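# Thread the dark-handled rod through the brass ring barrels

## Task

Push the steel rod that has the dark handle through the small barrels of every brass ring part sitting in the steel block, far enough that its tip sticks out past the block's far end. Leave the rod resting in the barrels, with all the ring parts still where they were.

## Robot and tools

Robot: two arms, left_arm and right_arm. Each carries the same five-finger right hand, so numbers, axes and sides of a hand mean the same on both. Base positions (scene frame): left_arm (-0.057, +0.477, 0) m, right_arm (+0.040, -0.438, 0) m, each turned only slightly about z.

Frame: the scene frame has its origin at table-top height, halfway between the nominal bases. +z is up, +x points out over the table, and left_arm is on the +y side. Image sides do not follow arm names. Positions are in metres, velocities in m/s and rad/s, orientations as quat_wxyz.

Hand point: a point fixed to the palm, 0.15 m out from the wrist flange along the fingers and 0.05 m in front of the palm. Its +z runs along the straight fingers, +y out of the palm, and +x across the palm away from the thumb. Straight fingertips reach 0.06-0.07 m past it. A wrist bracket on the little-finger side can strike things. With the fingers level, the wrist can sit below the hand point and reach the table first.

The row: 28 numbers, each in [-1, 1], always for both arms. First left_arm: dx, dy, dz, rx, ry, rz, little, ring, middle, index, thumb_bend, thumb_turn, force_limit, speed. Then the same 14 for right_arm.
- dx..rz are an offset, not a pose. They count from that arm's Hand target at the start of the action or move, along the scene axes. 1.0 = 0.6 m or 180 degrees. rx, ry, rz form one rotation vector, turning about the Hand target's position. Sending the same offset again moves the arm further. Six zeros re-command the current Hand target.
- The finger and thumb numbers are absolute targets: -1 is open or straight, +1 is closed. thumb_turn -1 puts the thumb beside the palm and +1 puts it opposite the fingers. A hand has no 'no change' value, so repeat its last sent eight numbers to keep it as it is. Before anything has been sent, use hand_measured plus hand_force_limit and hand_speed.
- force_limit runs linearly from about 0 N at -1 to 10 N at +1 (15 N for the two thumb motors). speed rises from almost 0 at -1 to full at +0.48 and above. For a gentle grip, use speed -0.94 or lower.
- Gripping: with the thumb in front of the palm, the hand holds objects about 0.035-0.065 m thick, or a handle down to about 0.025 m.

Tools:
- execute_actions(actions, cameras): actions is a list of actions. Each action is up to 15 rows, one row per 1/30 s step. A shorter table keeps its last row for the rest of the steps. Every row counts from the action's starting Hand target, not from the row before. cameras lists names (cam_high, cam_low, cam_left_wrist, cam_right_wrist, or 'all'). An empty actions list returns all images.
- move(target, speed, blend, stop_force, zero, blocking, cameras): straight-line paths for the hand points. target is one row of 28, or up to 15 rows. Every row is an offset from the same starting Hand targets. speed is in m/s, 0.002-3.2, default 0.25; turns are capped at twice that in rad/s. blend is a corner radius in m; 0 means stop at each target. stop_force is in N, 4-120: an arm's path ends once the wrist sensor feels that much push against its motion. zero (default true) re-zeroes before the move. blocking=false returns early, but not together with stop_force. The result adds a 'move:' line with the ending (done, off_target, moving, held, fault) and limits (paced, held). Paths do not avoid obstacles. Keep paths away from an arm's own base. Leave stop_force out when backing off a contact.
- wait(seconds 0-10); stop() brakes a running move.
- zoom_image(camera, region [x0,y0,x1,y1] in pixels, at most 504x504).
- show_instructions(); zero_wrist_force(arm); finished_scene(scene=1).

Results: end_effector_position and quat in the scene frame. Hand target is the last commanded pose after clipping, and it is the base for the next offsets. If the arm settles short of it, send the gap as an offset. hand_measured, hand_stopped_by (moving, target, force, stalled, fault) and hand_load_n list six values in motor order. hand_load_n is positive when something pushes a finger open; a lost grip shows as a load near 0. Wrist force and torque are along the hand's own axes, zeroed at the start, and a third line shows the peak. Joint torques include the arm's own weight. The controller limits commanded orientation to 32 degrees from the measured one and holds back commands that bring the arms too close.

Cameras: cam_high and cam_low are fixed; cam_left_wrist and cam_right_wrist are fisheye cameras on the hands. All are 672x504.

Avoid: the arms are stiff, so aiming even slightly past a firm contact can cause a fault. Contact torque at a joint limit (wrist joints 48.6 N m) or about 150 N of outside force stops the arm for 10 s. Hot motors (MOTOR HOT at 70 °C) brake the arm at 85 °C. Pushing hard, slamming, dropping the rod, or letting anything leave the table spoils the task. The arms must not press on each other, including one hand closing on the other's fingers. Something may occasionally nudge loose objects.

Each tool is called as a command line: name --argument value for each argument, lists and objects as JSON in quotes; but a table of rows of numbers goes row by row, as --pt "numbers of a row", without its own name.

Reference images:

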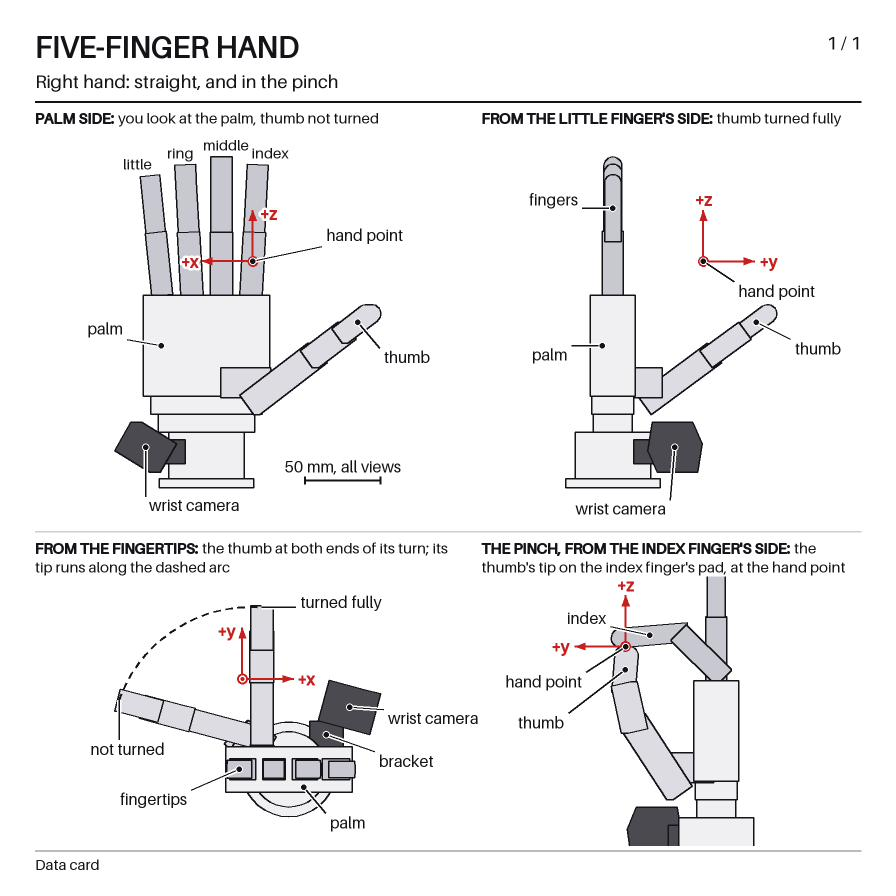

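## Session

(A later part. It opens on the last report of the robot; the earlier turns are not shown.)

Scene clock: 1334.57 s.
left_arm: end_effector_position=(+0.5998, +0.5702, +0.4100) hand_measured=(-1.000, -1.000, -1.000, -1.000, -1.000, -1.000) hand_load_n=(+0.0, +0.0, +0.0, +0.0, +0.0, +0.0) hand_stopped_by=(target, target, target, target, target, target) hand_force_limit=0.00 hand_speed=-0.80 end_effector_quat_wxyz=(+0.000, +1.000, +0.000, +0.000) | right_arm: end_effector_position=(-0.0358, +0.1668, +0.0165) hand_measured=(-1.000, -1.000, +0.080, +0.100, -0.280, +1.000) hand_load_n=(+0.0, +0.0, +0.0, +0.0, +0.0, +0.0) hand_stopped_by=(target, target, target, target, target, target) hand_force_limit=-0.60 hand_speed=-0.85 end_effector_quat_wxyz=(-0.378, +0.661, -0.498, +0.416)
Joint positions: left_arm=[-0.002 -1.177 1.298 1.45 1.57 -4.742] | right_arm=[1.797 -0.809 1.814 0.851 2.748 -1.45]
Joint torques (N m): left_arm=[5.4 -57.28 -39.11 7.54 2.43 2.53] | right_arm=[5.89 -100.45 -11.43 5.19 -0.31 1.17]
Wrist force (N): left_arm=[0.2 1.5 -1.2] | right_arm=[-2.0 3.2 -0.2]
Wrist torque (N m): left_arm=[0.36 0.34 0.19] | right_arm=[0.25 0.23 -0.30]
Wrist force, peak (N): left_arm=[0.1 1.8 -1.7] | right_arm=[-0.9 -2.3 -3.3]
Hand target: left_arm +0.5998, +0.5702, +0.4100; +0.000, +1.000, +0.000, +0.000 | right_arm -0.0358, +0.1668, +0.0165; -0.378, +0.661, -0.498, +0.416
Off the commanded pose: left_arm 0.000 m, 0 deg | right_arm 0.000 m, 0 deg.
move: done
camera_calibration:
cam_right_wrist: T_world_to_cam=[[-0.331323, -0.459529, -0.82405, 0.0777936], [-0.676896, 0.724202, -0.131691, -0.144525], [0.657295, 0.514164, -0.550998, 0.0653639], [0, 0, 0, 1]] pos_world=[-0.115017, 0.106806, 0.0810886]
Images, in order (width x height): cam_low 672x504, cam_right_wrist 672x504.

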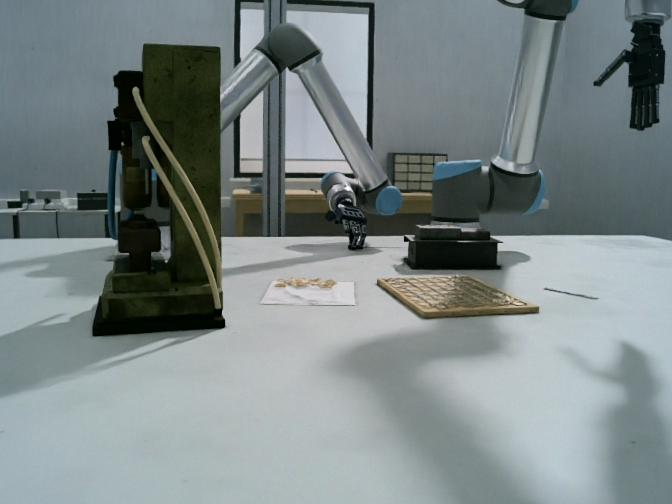

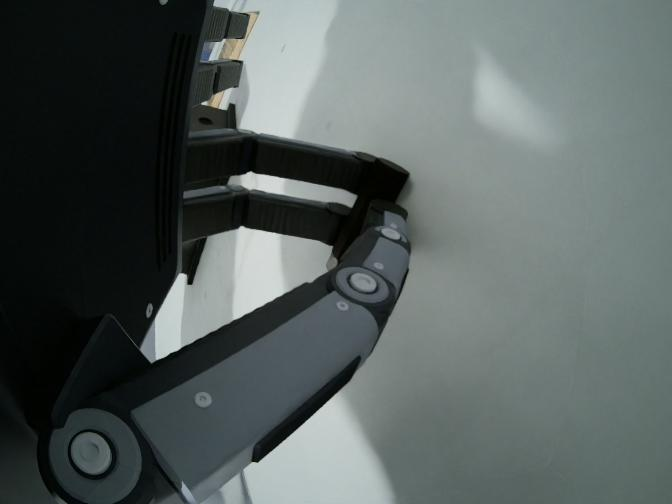

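move --target '[0,0,0,0,0,0, -1,-1,-1,-1,-1,-1, 0, -0.8, 0,0,0, 0,0,0, -1,-1,0.35,0.35,-0.28,1, -0.5, -0.9]' --speed 0.02 --cameras '["cam_right_wrist","cam_low"]'

zoom_image --camera "cam_right_wrist" --region '[220, 80, 480, 330]'

Scene clock: 1343.20 s.
left_arm: end_effector_position=(+0.5998, +0.5702, +0.4100) hand_measured=(-1.000, -1.000, -1.000, -1.000, -1.000, -1.000) hand_load_n=(+0.5, +0.0, +0.0, -0.5, +0.0, +0.0) hand_stopped_by=(target, target, target, target, target, target) hand_force_limit=0.00 hand_speed=-0.80 end_effector_quat_wxyz=(+0.000, +1.000, +0.000, +0.000) | right_arm: end_effector_position=(-0.0358, +0.1668, +0.0165) hand_measured=(-1.000, -1.000, +0.116, +0.144, -0.280, +1.000) hand_load_n=(+0.0, +0.0, +2.5, +2.5, +5.5, -1.0) hand_stopped_by=(target, target, force, force, target, target) hand_force_limit=-0.50 hand_speed=-0.90 end_effector_quat_wxyz=(-0.378, +0.661, -0.498, +0.416)
Joint positions: left_arm=[-0.002 -1.177 1.298 1.45 1.57 -4.742] | right_arm=[1.797 -0.809 1.814 0.851 2.748 -1.45]
Joint torques (N m): left_arm=[5.43 -54.83 -38.82 7.44 2.32 2.31] | right_arm=[-0.86 -94.92 -12.62 5.2 0.32 1.94]
Wrist force (N): left_arm=[-0.1 1.5 -1.3] | right_arm=[-2.2 2.8 -0.8]
Wrist torque (N m): left_arm=[0.37 0.38 0.18] | right_arm=[0.24 0.28 -0.32]
Wrist force, peak (N): left_arm=[0.0 1.8 -1.8] | right_arm=[-3.0 2.8 -0.3]
Hand target: left_arm +0.5998, +0.5702, +0.4100; +0.000, +1.000, +0.000, +0.000 | right_arm -0.0358, +0.1668, +0.0165; -0.378, +0.661, -0.498, +0.416
Off the commanded pose: left_arm 0.000 m, 0 deg | right_arm 0.000 m, 0 deg.
move: done
camera_calibration:
cam_right_wrist: T_world_to_cam=[[-0.331323, -0.459529, -0.82405, 0.0777936], [-0.676896, 0.724202, -0.131691, -0.144525], [0.657295, 0.514164, -0.550998, 0.0653639], [0, 0, 0, 1]] pos_world=[-0.115017, 0.106806, 0.0810886]
Images, in order (width x height): cam_low 672x504, cam_right_wrist 672x504.

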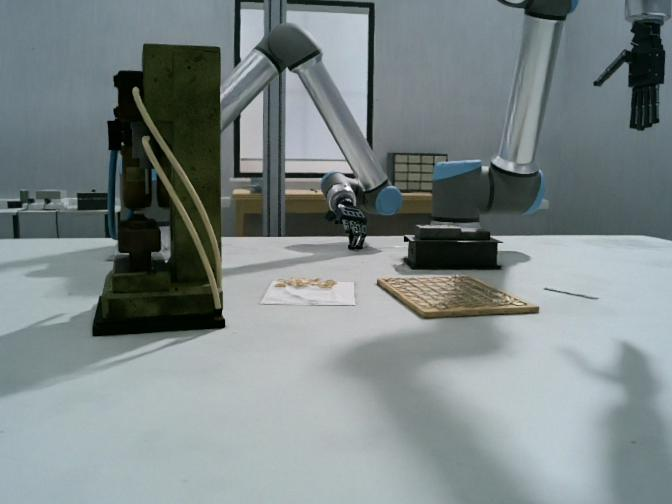

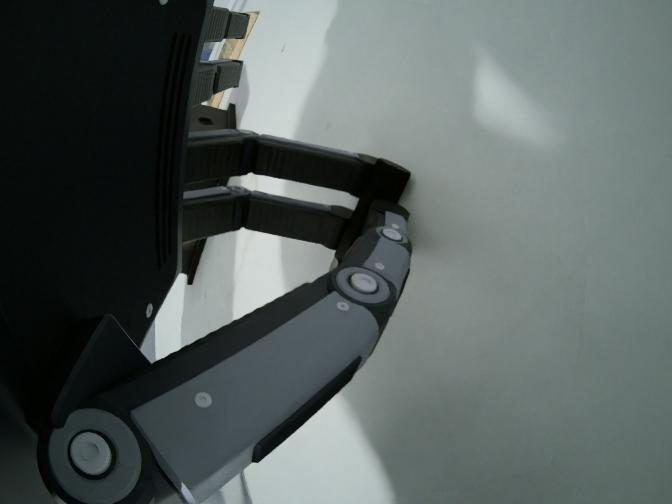

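Scaled by 1.938 from the camera's 672x504 image, which has a finer 960x720 frame.

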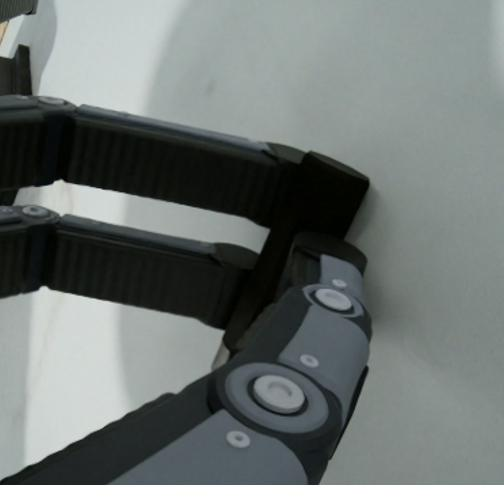

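move --pt "0 0 0 0 0 0 -1 -1 -1 -1 -1 -1 0 -0.8 0 0 0 0 0 0 -1 -1 0.5 0.5 -0.28 1 0.1 -0.9" --pt "0 0 0 0 0 0 -1 -1 -1 -1 -1 -1 0 -0.8 0 0 0.1 0 0 0 -1 -1 0.5 0.5 -0.28 1 0.1 -0.9" --speed 0.05 --cameras '["cam_right_wrist","cam_low","cam_left_wrist"]'

zoom_image --camera "cam_right_wrist" --region '[220, 80, 480, 330]'

zoom_image --camera "cam_low" --region '[310, 200, 430, 280]'

Scene clock: 1358.17 s.
left_arm: end_effector_position=(+0.5998, +0.5702, +0.4100) hand_measured=(-1.000, -1.000, -1.000, -1.000, -1.000, -1.000) hand_load_n=(+0.0, +0.0, +0.5, +0.0, +0.0, +0.0) hand_stopped_by=(target, target, target, target, target, target) hand_force_limit=0.00 hand_speed=-0.80 end_effector_quat_wxyz=(+0.000, +1.000, +0.000, +0.000) | right_arm: end_effector_position=(-0.0358, +0.1668, +0.0764) hand_measured=(-1.000, -1.000, +0.132, +0.162, -0.282, +1.000) hand_load_n=(+0.0, +0.0, +8.0, +6.0, +13.5, -0.5) hand_stopped_by=(target, target, force, force, target, target) hand_force_limit=0.10 hand_speed=-0.90 end_effector_quat_wxyz=(-0.378, +0.661, -0.498, +0.416)
Joint positions: left_arm=[-0.002 -1.177 1.298 1.45 1.57 -4.742] | right_arm=[1.797 -0.892 1.816 0.932 2.748 -1.45]
Joint torques (N m): left_arm=[2.79 -55.6 -39.56 7.57 2.08 2.13] | right_arm=[1.15 -95.35 -25.63 5.01 2.93 1.88]
Wrist force (N): left_arm=[-0.1 1.7 -1.3] | right_arm=[-2.6 2.7 -0.2]
Wrist torque (N m): left_arm=[0.40 0.38 0.18] | right_arm=[0.21 0.34 -0.26]
Wrist force, peak (N): left_arm=[-0.2 1.9 -1.8] | right_arm=[-2.8 2.8 -0.7]
Hand target: left_arm +0.5998, +0.5702, +0.4100; +0.000, +1.000, +0.000, +0.000 | right_arm -0.0358, +0.1668, +0.0765; -0.378, +0.661, -0.498, +0.416
Off the commanded pose: left_arm 0.000 m, 0 deg | right_arm 0.000 m, 0 deg.
move: done
camera_calibration:
cam_left_wrist: T_world_to_cam=[[0.251858, -0.966326, 0.0527517, 0.368275], [-0.841004, -0.191573, 0.505976, 0.405482], [-0.478832, -0.171798, -0.860933, 0.855856], [0, 0, 0, 1]] pos_world=[0.658071, 0.580588, 0.512243]
cam_right_wrist: T_world_to_cam=[[-0.331267, -0.459588, -0.824039, 0.127248], [-0.676923, 0.724165, -0.13176, -0.136613], [0.657295, 0.514164, -0.550998, 0.0984239], [0, 0, 0, 1]] pos_world=[-0.115017, 0.106806, 0.141089]
Images, in order (width x height): cam_low 672x504, cam_left_wrist 672x504, cam_right_wrist 672x504.

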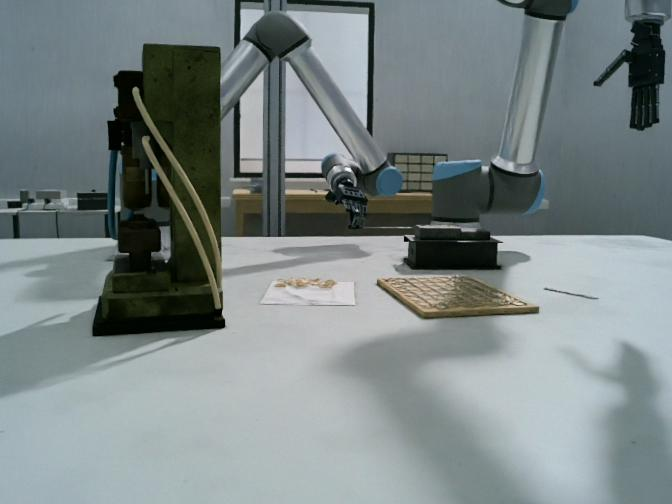

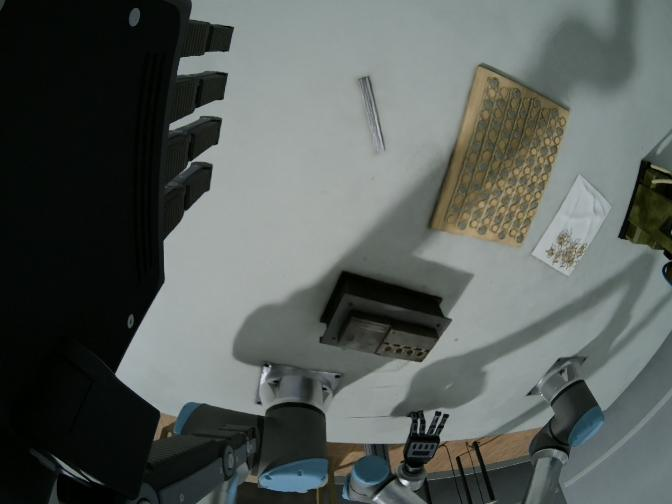

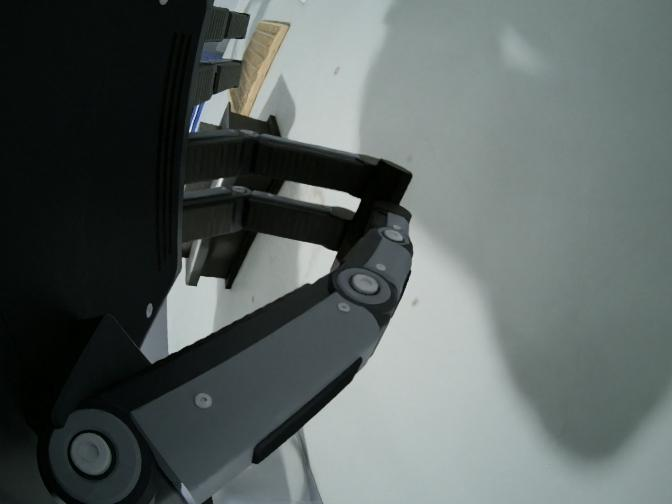

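Scaled by 1.938 from the camera's 672x504 image, which has a finer 960x720 frame.

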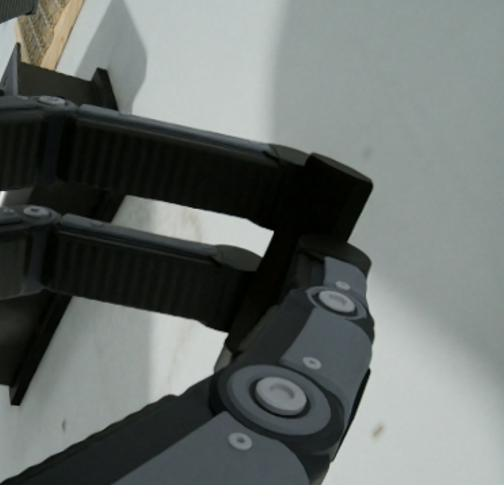

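Scaled by 4.200 from the camera's 672x504 image, which has a finer 960x720 frame.

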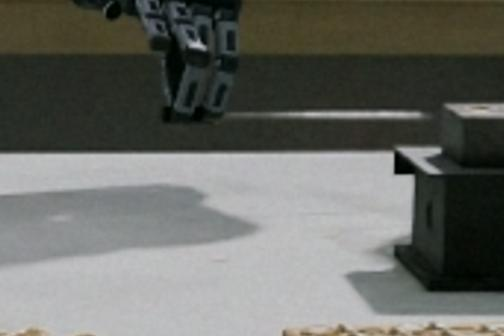

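zoom_image --camera "cam_left_wrist" --region '[330, 370, 460, 460]'

zoom_image --camera "cam_right_wrist" --region '[200, 380, 380, 504]'

Scaled by 3.877 from the camera's 672x504 image, which has a finer 960x720 frame.

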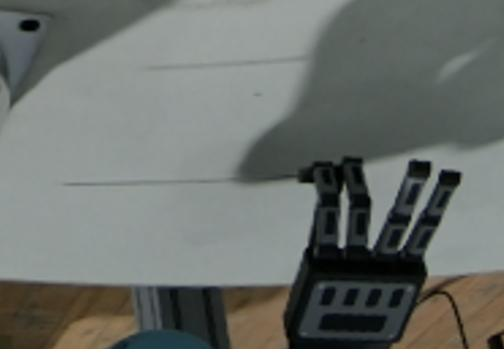

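Scaled by 2.800 from the camera's 672x504 image, which has a finer 960x720 frame.

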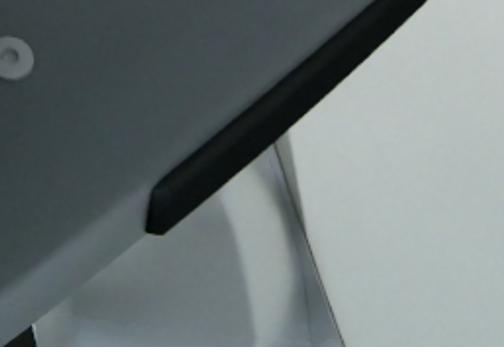

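move --pt "0 0 0 0 0 -0.5 -1 -1 -1 -1 -1 -1 0 -0.8 0.131 -0.082 0.1 0 0 -0.016 -1 -1 0.5 0.5 -0.28 1 0.1 -0.9" --pt "0 0 0 0 0 -0.99 -1 -1 -1 -1 -1 -1 0 -0.8 0.262 -0.163 0.206 0 0 -0.032 -1 -1 0.5 0.5 -0.28 1 0.1 -0.9" --pt "0 0 0 0 0 0.5 -1 -1 -1 -1 -1 -1 0 -0.8 0.393 -0.245 0.206 0 0 -0.047 -1 -1 0.5 0.5 -0.28 1 0.1 -0.9" --speed 0.4 --cameras '["all"]'

Scene clock: 1487.93 s.
left_arm: end_effector_position=(+0.5998, +0.5702, +0.4100) hand_measured=(-1.000, -1.000, -1.000, -1.000, -1.000, -1.000) hand_load_n=(+0.0, +0.0, +0.0, +0.0, +0.0, +0.0) hand_stopped_by=(target, target, target, target, target, target) hand_force_limit=0.00 hand_speed=-0.80 end_effector_quat_wxyz=(+0.000, +0.707, +0.707, +0.000) | right_arm: end_effector_position=(+0.2000, +0.0198, +0.2001) hand_measured=(-1.000, -1.000, +0.132, +0.162, -0.282, +1.000) hand_load_n=(+0.0, -0.5, +8.0, +6.0, +13.5, +0.0) hand_stopped_by=(target, target, force, force, target, target) hand_force_limit=0.10 hand_speed=-0.90 end_effector_quat_wxyz=(-0.346, +0.622, -0.545, +0.443)
Joint positions: left_arm=[-0.057 -1.338 1.514 1.396 1.571 -0.084] | right_arm=[1.339 -1.412 2.127 0.404 2.72 -2.247]
Joint torques (N m): left_arm=[8.96 -39.28 -50.03 7.55 3.36 2.86] | right_arm=[-5.63 -59.56 -19.93 1.21 -0.76 -2.76]
Wrist force (N): left_arm=[0.2 1.0 -1.0] | right_arm=[-1.9 2.6 -0.3]
Wrist torque (N m): left_arm=[0.28 0.32 0.18] | right_arm=[0.24 0.21 0.04]
Wrist force, peak (N): left_arm=[0.2 1.7 -1.9] | right_arm=[-2.9 3.1 -0.9]
Hand target: left_arm +0.5998, +0.5702, +0.4100; +0.000, +0.707, +0.707, +0.000 | right_arm +0.2000, +0.0198, +0.2001; -0.346, +0.622, -0.545, +0.443
Off the commanded pose: left_arm 0.000 m, 0 deg | right_arm 0.000 m, 0 deg.
move: done
camera_calibration:
cam_left_wrist: T_world_to_cam=[[0.966307, 0.251939, 0.0527038, -0.754886], [0.191667, -0.84098, 0.505981, 0.156375], [0.171799, -0.478832, -0.860933, 0.640678], [0, 0, 0, 1]] pos_world=[0.589412, 0.628471, 0.512243]
cam_right_wrist: T_world_to_cam=[[-0.395321, -0.405774, -0.824056, 0.251399], [-0.562951, 0.815928, -0.131709, 0.121123], [0.725815, 0.411836, -0.550984, 0.0754441], [0, 0, 0, 1]] pos_world=[0.112811, -0.027887, 0.264689]

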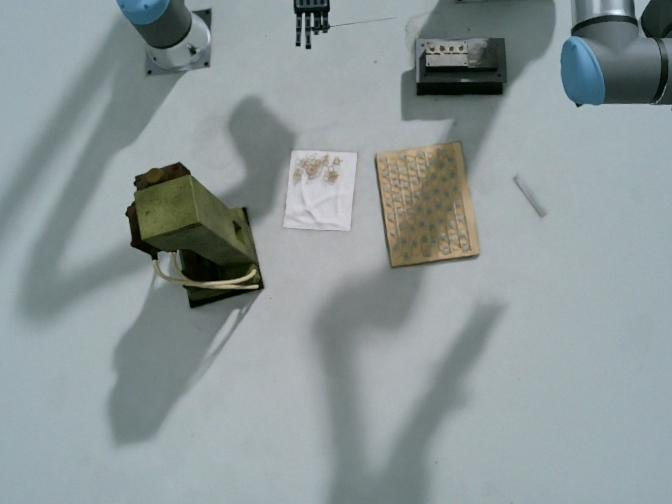

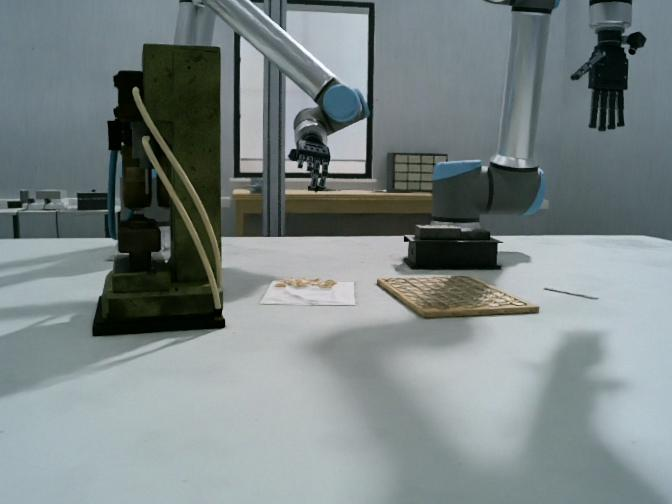

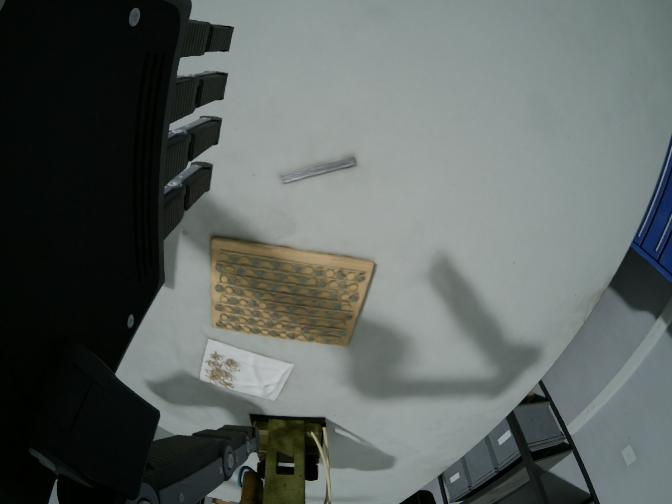

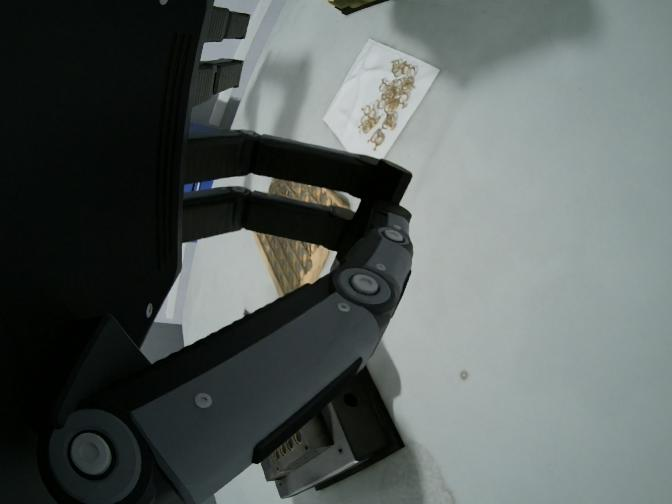

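move --target '[0,0.0,0,0,0.0,0, -1,-1,-1,-1,-1,-1, 0, -0.8, 0,0,0,0,0,0, -1,-1,0.5,0.5,-0.28,1, 0.1, -0.9]' --speed 0.3 --cameras '[]'

move --target '[-0.468,-0.4287,-0.375,0,0.3333,0, -1,-1,-1,-1,-1,-1, 0, -0.8, 0,0,0,0,0,0, -1,-1,0.5,0.5,-0.28,1, 0.1, -0.9]' --speed 0.25 --cameras '["all"]'

Scene clock: 1536.13 s.
left_arm: end_effector_position=(+0.5998, +0.5702, +0.4100) hand_measured=(-1.000, -1.000, -1.000, -1.000, -1.000, -1.000) hand_load_n=(+0.0, +0.0, +0.0, +0.0, -0.5, +0.0) hand_stopped_by=(target, target, target, target, target, target) hand_force_limit=0.00 hand_speed=-0.80 end_effector_quat_wxyz=(+0.000, +0.707, +0.707, +0.000) | right_arm: end_effector_position=(+0.2000, +0.0198, +0.2001) hand_measured=(-1.000, -1.000, +0.132, +0.162, -0.282, +1.000) hand_load_n=(+0.0, +0.0, +7.5, +5.5, +13.5, -0.5) hand_stopped_by=(target, target, force, force, target, target) hand_force_limit=0.10 hand_speed=-0.90 end_effector_quat_wxyz=(-0.346, +0.622, -0.545, +0.443)
Joint positions: left_arm=[-0.057 -1.338 1.514 1.396 1.571 -0.084] | right_arm=[1.339 -1.412 2.127 0.404 2.72 -2.247]
Joint torques (N m): left_arm=[11.72 -40.64 -48.85 7.72 3.28 2.55] | right_arm=[-6.43 -58.09 -20.62 0.41 -1.26 -2.56]
Wrist force (N): left_arm=[-0.3 0.9 -1.3] | right_arm=[-2.2 2.8 0.2]
Wrist torque (N m): left_arm=[0.29 0.40 0.15] | right_arm=[0.24 0.22 0.03]
Wrist force, peak (N): left_arm=[-0.2 1.4 -1.7] | right_arm=[-2.3 3.0 -0.2]
Hand target: left_arm +0.5998, +0.5702, +0.4100; +0.000, +0.707, +0.707, +0.000 | right_arm +0.2000, +0.0198, +0.2001; -0.346, +0.622, -0.545, +0.443
Off the commanded pose: left_arm 0.000 m, 0 deg | right_arm 0.000 m, 0 deg.
move: done
No camera images: "cameras" was empty.

Scene clock: 1538.77 s.
left_arm: end_effector_position=(+0.3191, +0.3130, +0.1851) hand_measured=(-1.000, -1.000, -1.000, -1.000, -1.000, -1.000) hand_load_n=(+0.0, +0.0, +0.0, +0.0, +0.0, +0.0) hand_stopped_by=(target, target, target, target, target, target) hand_force_limit=0.00 hand_speed=-0.80 end_effector_quat_wxyz=(-0.353, +0.612, +0.612, -0.354) | right_arm: end_effector_position=(+0.2000, +0.0198, +0.2001) hand_measured=(-1.000, -1.000, +0.132, +0.162, -0.282, +1.000) hand_load_n=(+0.0, +0.0, +7.5, +6.0, +13.5, -0.5) hand_stopped_by=(target, target, force, force, target, target) hand_force_limit=0.10 hand_speed=-0.90 end_effector_quat_wxyz=(-0.346, +0.622, -0.545, +0.443)
Joint positions: left_arm=[-0.497 -1.089 2.003 1.639 2.02 -0.281] | right_arm=[1.339 -1.412 2.127 0.404 2.72 -2.247]
Joint torques (N m): left_arm=[-7.13 -43.9 -11.35 0.24 3.29 2.53] | right_arm=[-5.67 -59.12 -19.51 0.53 -1.5 -2.61]
Wrist force (N): left_arm=[0.3 0.0 -1.2] | right_arm=[-1.8 2.0 -0.1]
Wrist torque (N m): left_arm=[0.09 0.18 -0.05] | right_arm=[0.13 0.17 0.03]
Wrist force, peak (N): left_arm=[0.9 1.9 -2.0] | right_arm=[-2.5 2.7 -0.3]
Hand target: left_arm +0.3190, +0.3130, +0.1850; -0.353, +0.612, +0.612, -0.354 | right_arm +0.2000, +0.0198, +0.2001; -0.346, +0.622, -0.545, +0.443
Off the commanded pose: left_arm 0.000 m, 0 deg | right_arm 0.000 m, 0 deg.
move: done
camera_calibration:
cam_left_wrist: T_world_to_cam=[[0.529043, 0.251888, -0.810349, -0.107666], [0.533943, -0.841015, 0.0871684, 0.0760304], [-0.659559, -0.478796, -0.579427, 0.585235], [0, 0, 0, 1]] pos_world=[0.402361, 0.371271, 0.245227]
cam_right_wrist: T_world_to_cam=[[-0.395291, -0.405757, -0.824079, 0.251402], [-0.56301, 0.815894, -0.131665, 0.121117], [0.725785, 0.411919, -0.550962, 0.0754438], [0, 0, 0, 1]] pos_world=[0.112811, -0.0278875, 0.264688]

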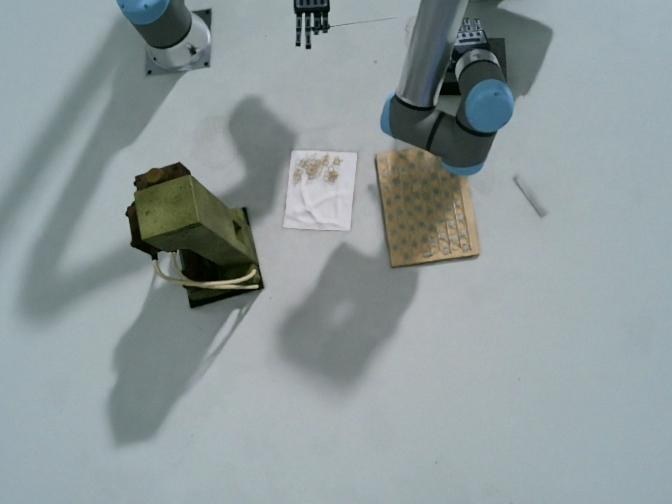

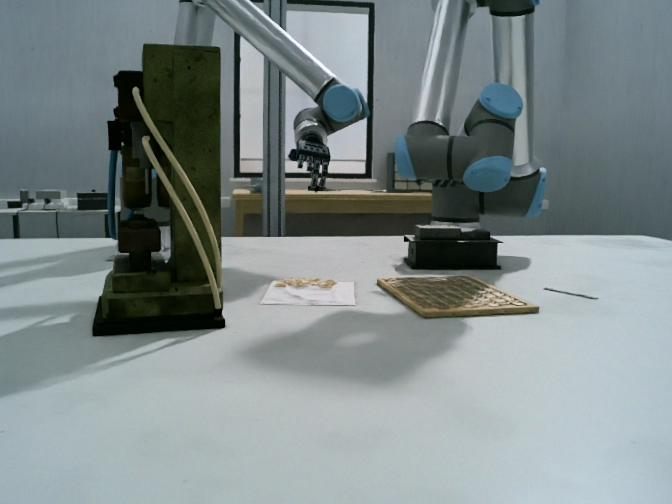

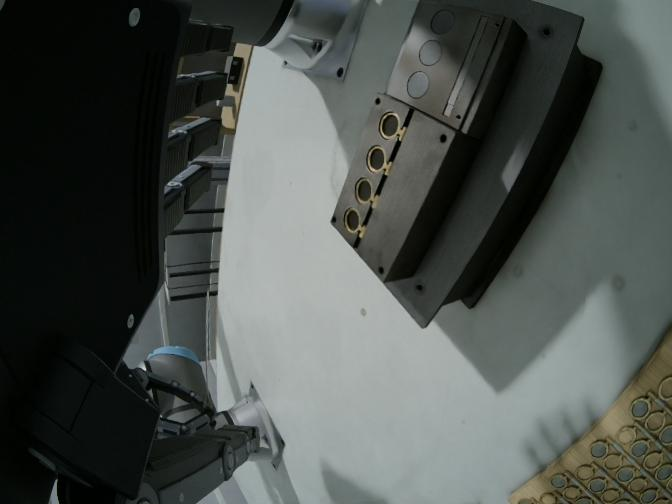

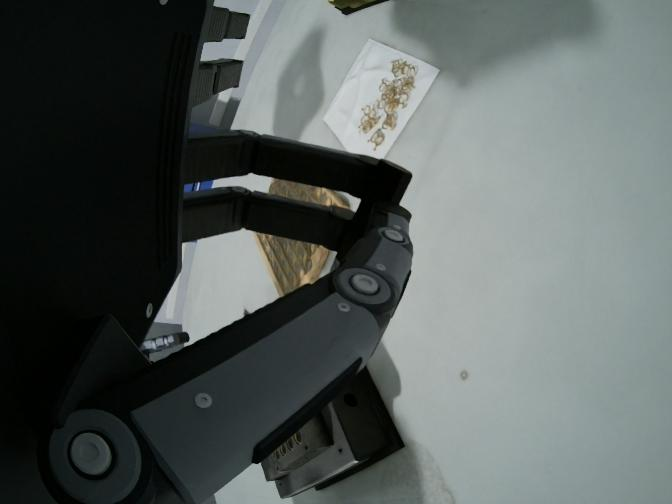

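Excellent view. Zoom.

zoom_image --camera "cam_left_wrist" --region '[310, 80, 490, 300]'

zoom_image --camera "cam_left_wrist" --region '[325, 150, 425, 290]'

zoom_image --camera "cam_left_wrist" --region '[370, 80, 470, 180]'

Scaled by 2.291 from the camera's 672x504 image, which has a finer 960x720 frame.

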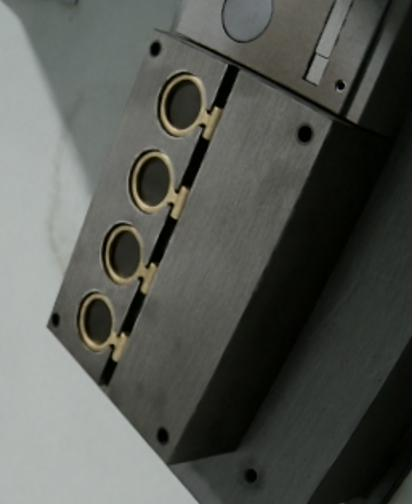

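Scaled by 3.600 from the camera's 672x504 image, which has a finer 960x720 frame.

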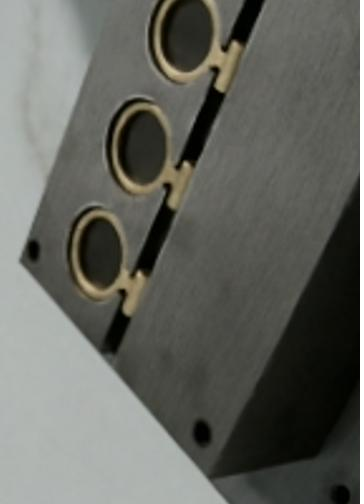

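Scaled by 5.040 from the camera's 672x504 image, which has a finer 960x720 frame.

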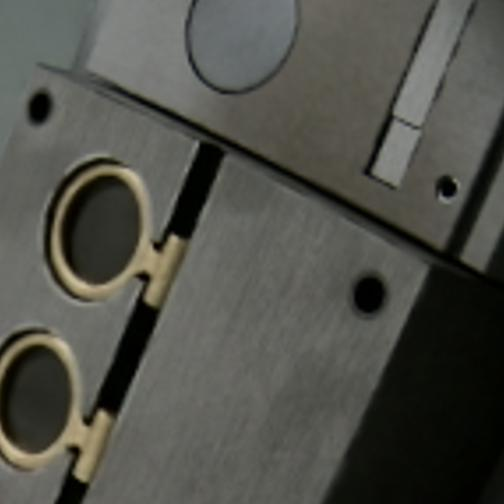

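move --target '[0,0,0,0,0,0, -1,-1,-1,-1,-1,-1, 0, -0.8, 0.0817,0.0583,-0.14,0,0,0, -1,-1,0.5,0.5,-0.28,1, 0.1, -0.9]' --speed 0.12 --cameras '["cam_left_wrist","cam_right_wrist","cam_high"]'

zoom_image --camera "cam_left_wrist" --region '[230, 100, 450, 420]'

Scene clock: 1638.03 s.
left_arm: end_effector_position=(+0.3190, +0.3130, +0.1850) hand_measured=(-1.000, -1.000, -1.000, -1.000, -1.000, -1.000) hand_load_n=(+0.0, +0.0, -0.5, +0.0, +0.0, -0.5) hand_stopped_by=(target, target, target, target, target, target) hand_force_limit=0.00 hand_speed=-0.80 end_effector_quat_wxyz=(-0.353, +0.612, +0.612, -0.354) | right_arm: end_effector_position=(+0.2490, +0.0548, +0.1161) hand_measured=(-1.000, -1.000, +0.132, +0.162, -0.282, +1.000) hand_load_n=(+0.0, +0.0, +8.0, +6.0, +13.5, -0.5) hand_stopped_by=(target, target, force, force, target, target) hand_force_limit=0.10 hand_speed=-0.90 end_effector_quat_wxyz=(-0.346, +0.622, -0.545, +0.443)
Joint positions: left_arm=[-0.497 -1.089 2.003 1.639 2.02 -0.281] | right_arm=[1.255 -1.288 2.129 0.124 2.677 -2.417]
Joint torques (N m): left_arm=[-7.41 -45.03 -11.27 0.19 3.57 2.95] | right_arm=[-6.43 -39.39 -27.77 -0.14 -1.68 -2.16]
Wrist force (N): left_arm=[0.8 -0.4 -0.5] | right_arm=[-2.3 2.2 -0.1]
Wrist torque (N m): left_arm=[0.00 0.08 -0.03] | right_arm=[0.18 0.21 0.05]
Wrist force, peak (N): left_arm=[0.7 -0.2 -1.1] | right_arm=[-2.5 2.8 0.0]
Hand target: left_arm +0.3190, +0.3130, +0.1850; -0.353, +0.612, +0.612, -0.354 | right_arm +0.2490, +0.0548, +0.1161; -0.346, +0.622, -0.545, +0.443
Off the commanded pose: left_arm 0.000 m, 0 deg | right_arm 0.000 m, 0 deg.
move: done
camera_calibration:
cam_left_wrist: T_world_to_cam=[[0.528911, 0.251894, -0.810433, -0.107676], [0.533957, -0.841016, 0.0870756, 0.0760564], [-0.659653, -0.478792, -0.579323, 0.585187], [0, 0, 0, 1]] pos_world=[0.402361, 0.371271, 0.245126]
cam_right_wrist: T_world_to_cam=[[-0.395291, -0.405757, -0.824079, 0.215832], [-0.56301, 0.815894, -0.131665, 0.109102], [0.725785, 0.411919, -0.550962, -0.0207625], [0, 0, 0, 1]] pos_world=[0.161811, 0.00711251, 0.180788]
Images, in order (width x height): cam_high 672x504, cam_left_wrist 672x504, cam_right_wrist 672x504.

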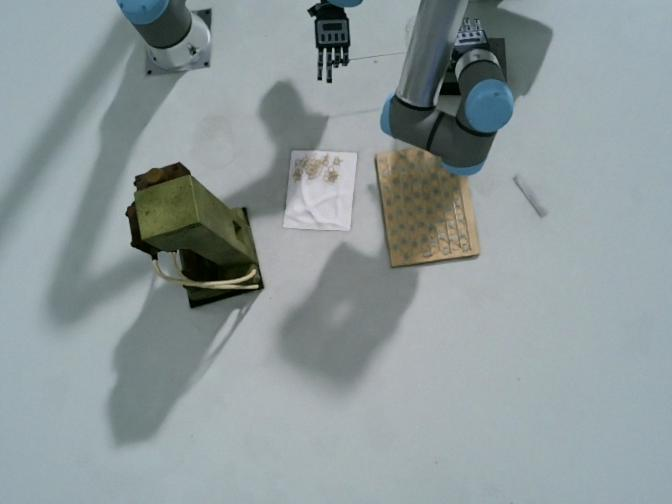

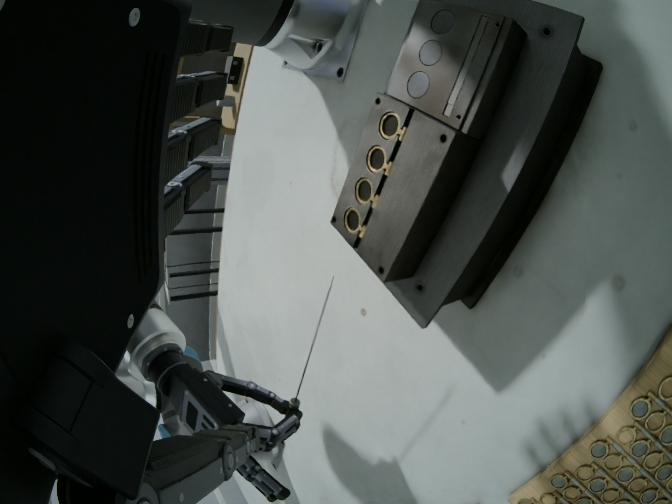

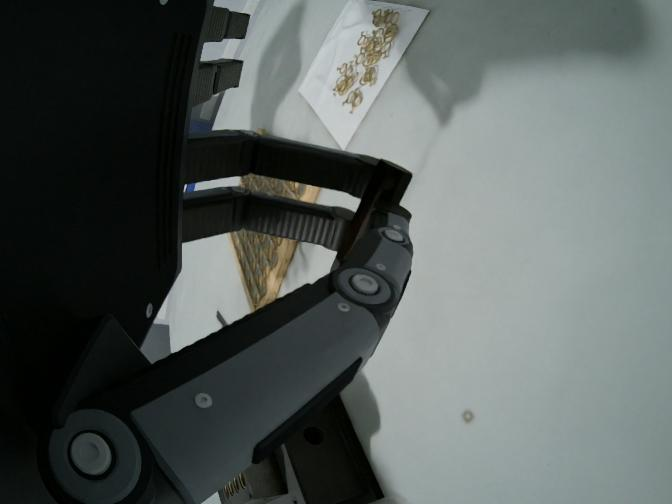

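Scaled by 1.575 from the camera's 672x504 image, which has a finer 960x720 frame.

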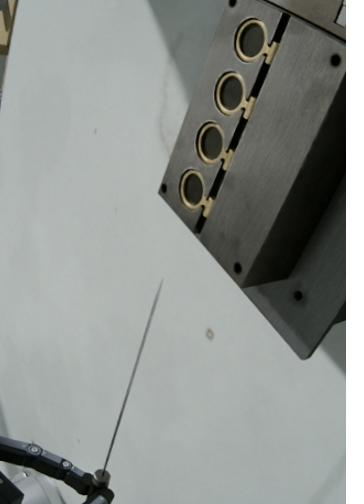

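move --target '[-0.0567,0,0.0633,0,-0.1667,0, -1,-1,-1,-1,-1,-1, 0, -0.8, 0,0,0,0,0,0, -1,-1,0.5,0.5,-0.28,1, 0.1, -0.9]' --speed 0.2 --cameras '["cam_left_wrist"]'

zoom_image --camera "cam_left_wrist" --region '[230, 60, 450, 400]'

Scene clock: 1660.37 s.
left_arm: end_effector_position=(+0.2850, +0.3130, +0.2230) hand_measured=(-1.000, -1.000, -1.000, -1.000, -1.000, -1.000) hand_load_n=(+0.0, +0.0, -0.5, +0.0, +0.0, +0.0) hand_stopped_by=(target, target, target, target, target, target) hand_force_limit=0.00 hand_speed=-0.80 end_effector_quat_wxyz=(-0.183, +0.683, +0.683, -0.183) | right_arm: end_effector_position=(+0.2490, +0.0548, +0.1161) hand_measured=(-1.000, -1.000, +0.132, +0.162, -0.282, +1.000) hand_load_n=(+0.0, +0.0, +8.0, +6.0, +13.5, +0.0) hand_stopped_by=(target, target, force, force, target, target) hand_force_limit=0.10 hand_speed=-0.90 end_effector_quat_wxyz=(-0.346, +0.622, -0.545, +0.443)
Joint positions: left_arm=[-0.679 -1.458 2.125 1.318 1.902 -0.637] | right_arm=[1.255 -1.288 2.129 0.124 2.677 -2.417]
Joint torques (N m): left_arm=[-8.16 -49.67 -17.36 1.41 -1.51 -3.41] | right_arm=[-4.03 -42.64 -18.17 -0.1 -1.28 -2.87]
Wrist force (N): left_arm=[-0.3 0.6 -0.6] | right_arm=[-2.9 2.3 -0.3]
Wrist torque (N m): left_arm=[0.19 0.34 0.28] | right_arm=[0.20 0.30 0.01]
Wrist force, peak (N): left_arm=[0.9 0.7 -1.2] | right_arm=[-2.9 2.3 -0.3]
Hand target: left_arm +0.2850, +0.3130, +0.2230; -0.183, +0.683, +0.683, -0.183 | right_arm +0.2490, +0.0548, +0.1161; -0.346, +0.622, -0.545, +0.443
Off the commanded pose: left_arm 0.000 m, 0 deg | right_arm 0.000 m, 0 deg.
move: done
camera_calibration:
cam_left_wrist: T_world_to_cam=[[0.863247, 0.25187, -0.437453, -0.237376], [0.418895, -0.841003, 0.342406, 0.0667894], [-0.281657, -0.478828, -0.831501, 0.533204], [0, 0, 0, 1]] pos_world=[0.327117, 0.371271, 0.316649]
Images, in order (width x height): cam_left_wrist 672x504.

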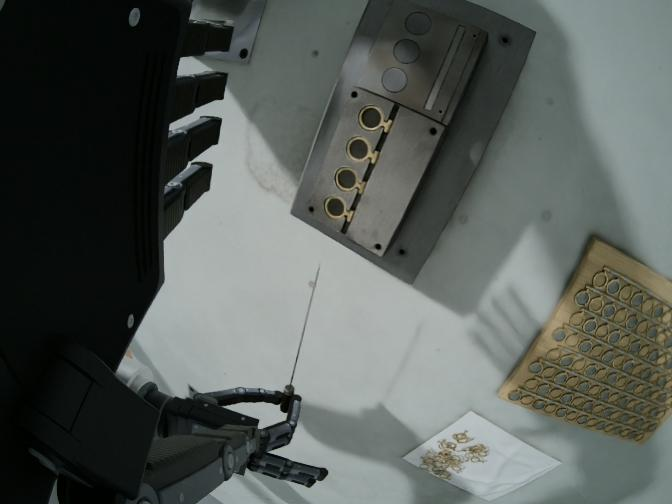

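Scaled by 1.482 from the camera's 672x504 image, which has a finer 960x720 frame.

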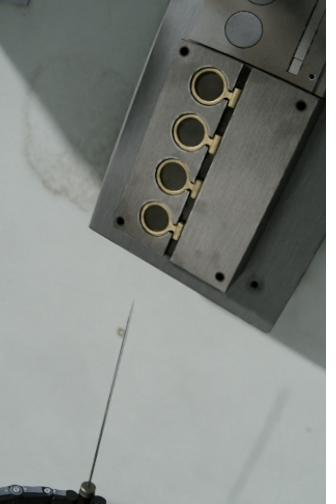

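zoom_image --camera "cam_left_wrist" --region '[280, 220, 380, 310]'

zoom_image --camera "cam_left_wrist" --region '[260, 330, 340, 420]'

zoom_image --camera "cam_left_wrist" --region '[320, 170, 380, 240]'

zoom_image --camera "cam_left_wrist" --region '[350, 80, 420, 170]'

Scaled by 5.040 from the camera's 672x504 image, which has a finer 960x720 frame.

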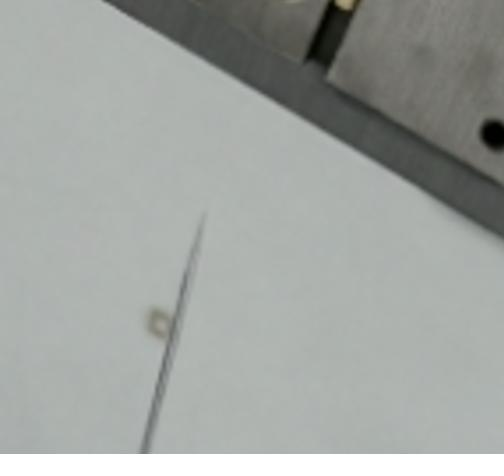

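Scaled by 5.600 from the camera's 672x504 image, which has a finer 960x720 frame.

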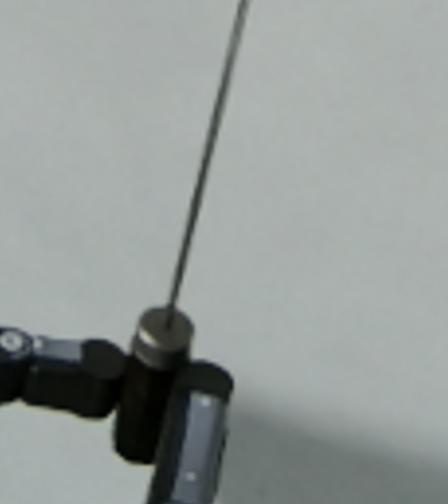

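Scaled by 7.200 from the camera's 672x504 image, which has a finer 960x720 frame.

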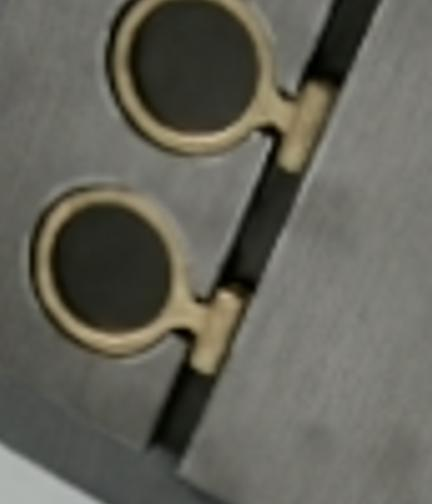

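Scaled by 5.600 from the camera's 672x504 image, which has a finer 960x720 frame.

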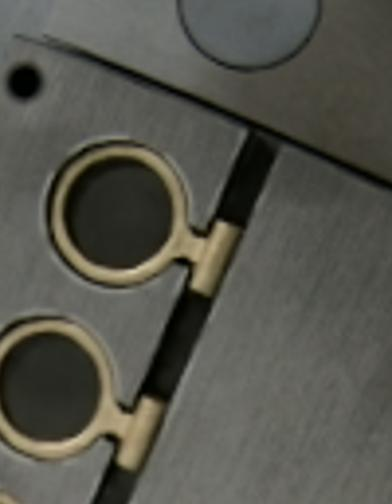

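move --target '[0,0,0,0,0,0, -1,-1,-1,-1,-1,-1, 0, -0.8, -0.0243,0.0325,-0.0032,0,0,-0.0433, -1,-1,0.5,0.5,-0.28,1, 0.1, -0.9]' --speed 0.06 --cameras '["cam_left_wrist"]'

zoom_image --camera "cam_left_wrist" --region '[300, 180, 400, 280]'

zoom_image --camera "cam_left_wrist" --region '[250, 300, 350, 400]'

zoom_image --camera "cam_left_wrist" --region '[340, 80, 440, 180]'

Scene clock: 1759.13 s.
left_arm: end_effector_position=(+0.2850, +0.3130, +0.2230) hand_measured=(-1.000, -1.000, -1.000, -1.000, -1.000, -1.000) hand_load_n=(+0.0, +0.0, +0.0, +0.5, +0.0, +0.0) hand_stopped_by=(target, target, target, target, target, target) hand_force_limit=0.00 hand_speed=-0.80 end_effector_quat_wxyz=(-0.183, +0.683, +0.683, -0.183) | right_arm: end_effector_position=(+0.2345, +0.0743, +0.1141) hand_measured=(-1.000, -1.000, +0.132, +0.162, -0.282, +1.000) hand_load_n=(+0.0, +0.0, +8.0, +6.0, +13.5, -0.5) hand_stopped_by=(target, target, force, force, target, target) hand_force_limit=0.10 hand_speed=-0.90 end_effector_quat_wxyz=(-0.316, +0.584, -0.586, +0.465)
Joint positions: left_arm=[-0.68 -1.458 2.125 1.318 1.902 -0.637] | right_arm=[1.313 -1.136 2.01 0.487 2.756 -1.983]
Joint torques (N m): left_arm=[-7.27 -51.43 -18.34 1.08 -1.95 -3.92] | right_arm=[13.17 -50.69 -27.31 4.76 3.86 2.48]
Wrist force (N): left_arm=[0.2 0.8 -0.6] | right_arm=[-2.7 2.8 -0.7]
Wrist torque (N m): left_arm=[0.21 0.27 0.31] | right_arm=[0.30 0.35 -0.29]
Wrist force, peak (N): left_arm=[0.1 1.0 -1.2] | right_arm=[-2.8 3.0 -0.6]
Hand target: left_arm +0.2850, +0.3130, +0.2230; -0.183, +0.683, +0.683, -0.183 | right_arm +0.2345, +0.0743, +0.1141; -0.316, +0.584, -0.586, +0.465
Off the commanded pose: left_arm 0.000 m, 0 deg | right_arm 0.000 m, 0 deg.
move: done
camera_calibration:
cam_left_wrist: T_world_to_cam=[[0.863285, 0.251931, -0.437344, -0.237445], [0.418896, -0.840999, 0.342413, 0.0667854], [-0.281542, -0.478802, -0.831555, 0.533174], [0, 0, 0, 1]] pos_world=[0.327117, 0.371271, 0.31665]
Images, in order (width x height): cam_left_wrist 672x504.

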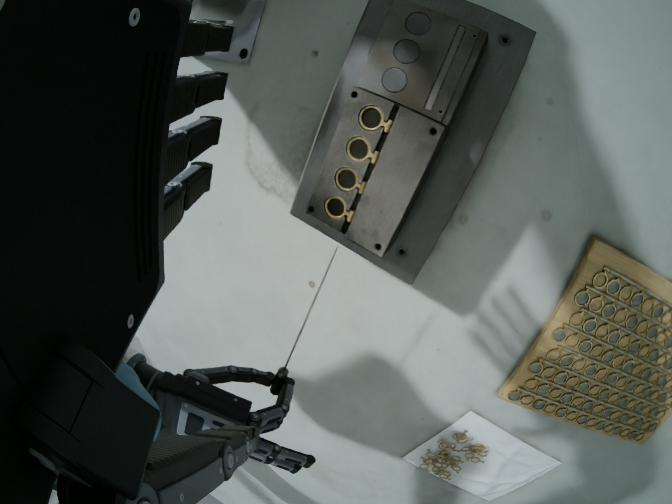

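Scaled by 5.040 from the camera's 672x504 image, which has a finer 960x720 frame.

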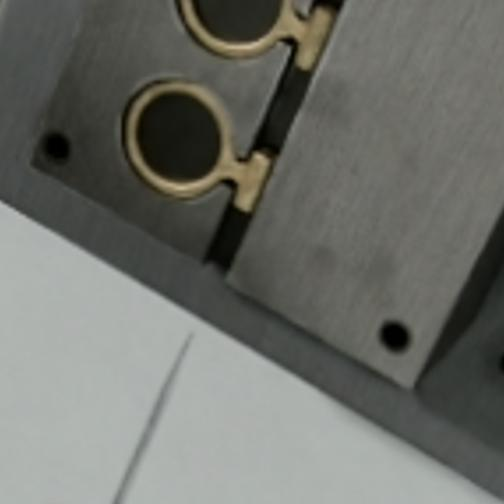

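Scaled by 5.040 from the camera's 672x504 image, which has a finer 960x720 frame.

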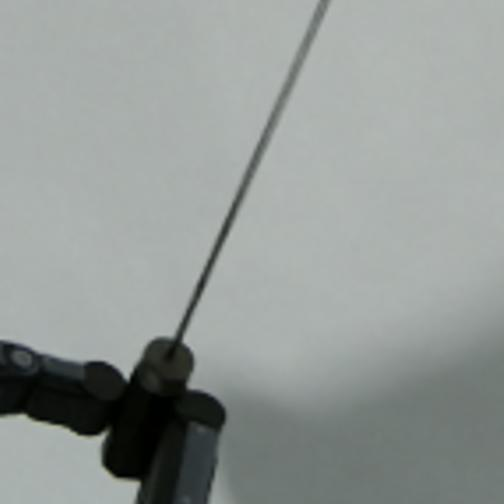

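Scaled by 5.040 from the camera's 672x504 image, which has a finer 960x720 frame.

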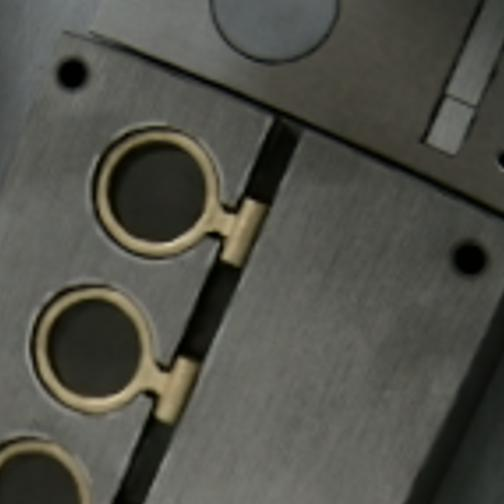

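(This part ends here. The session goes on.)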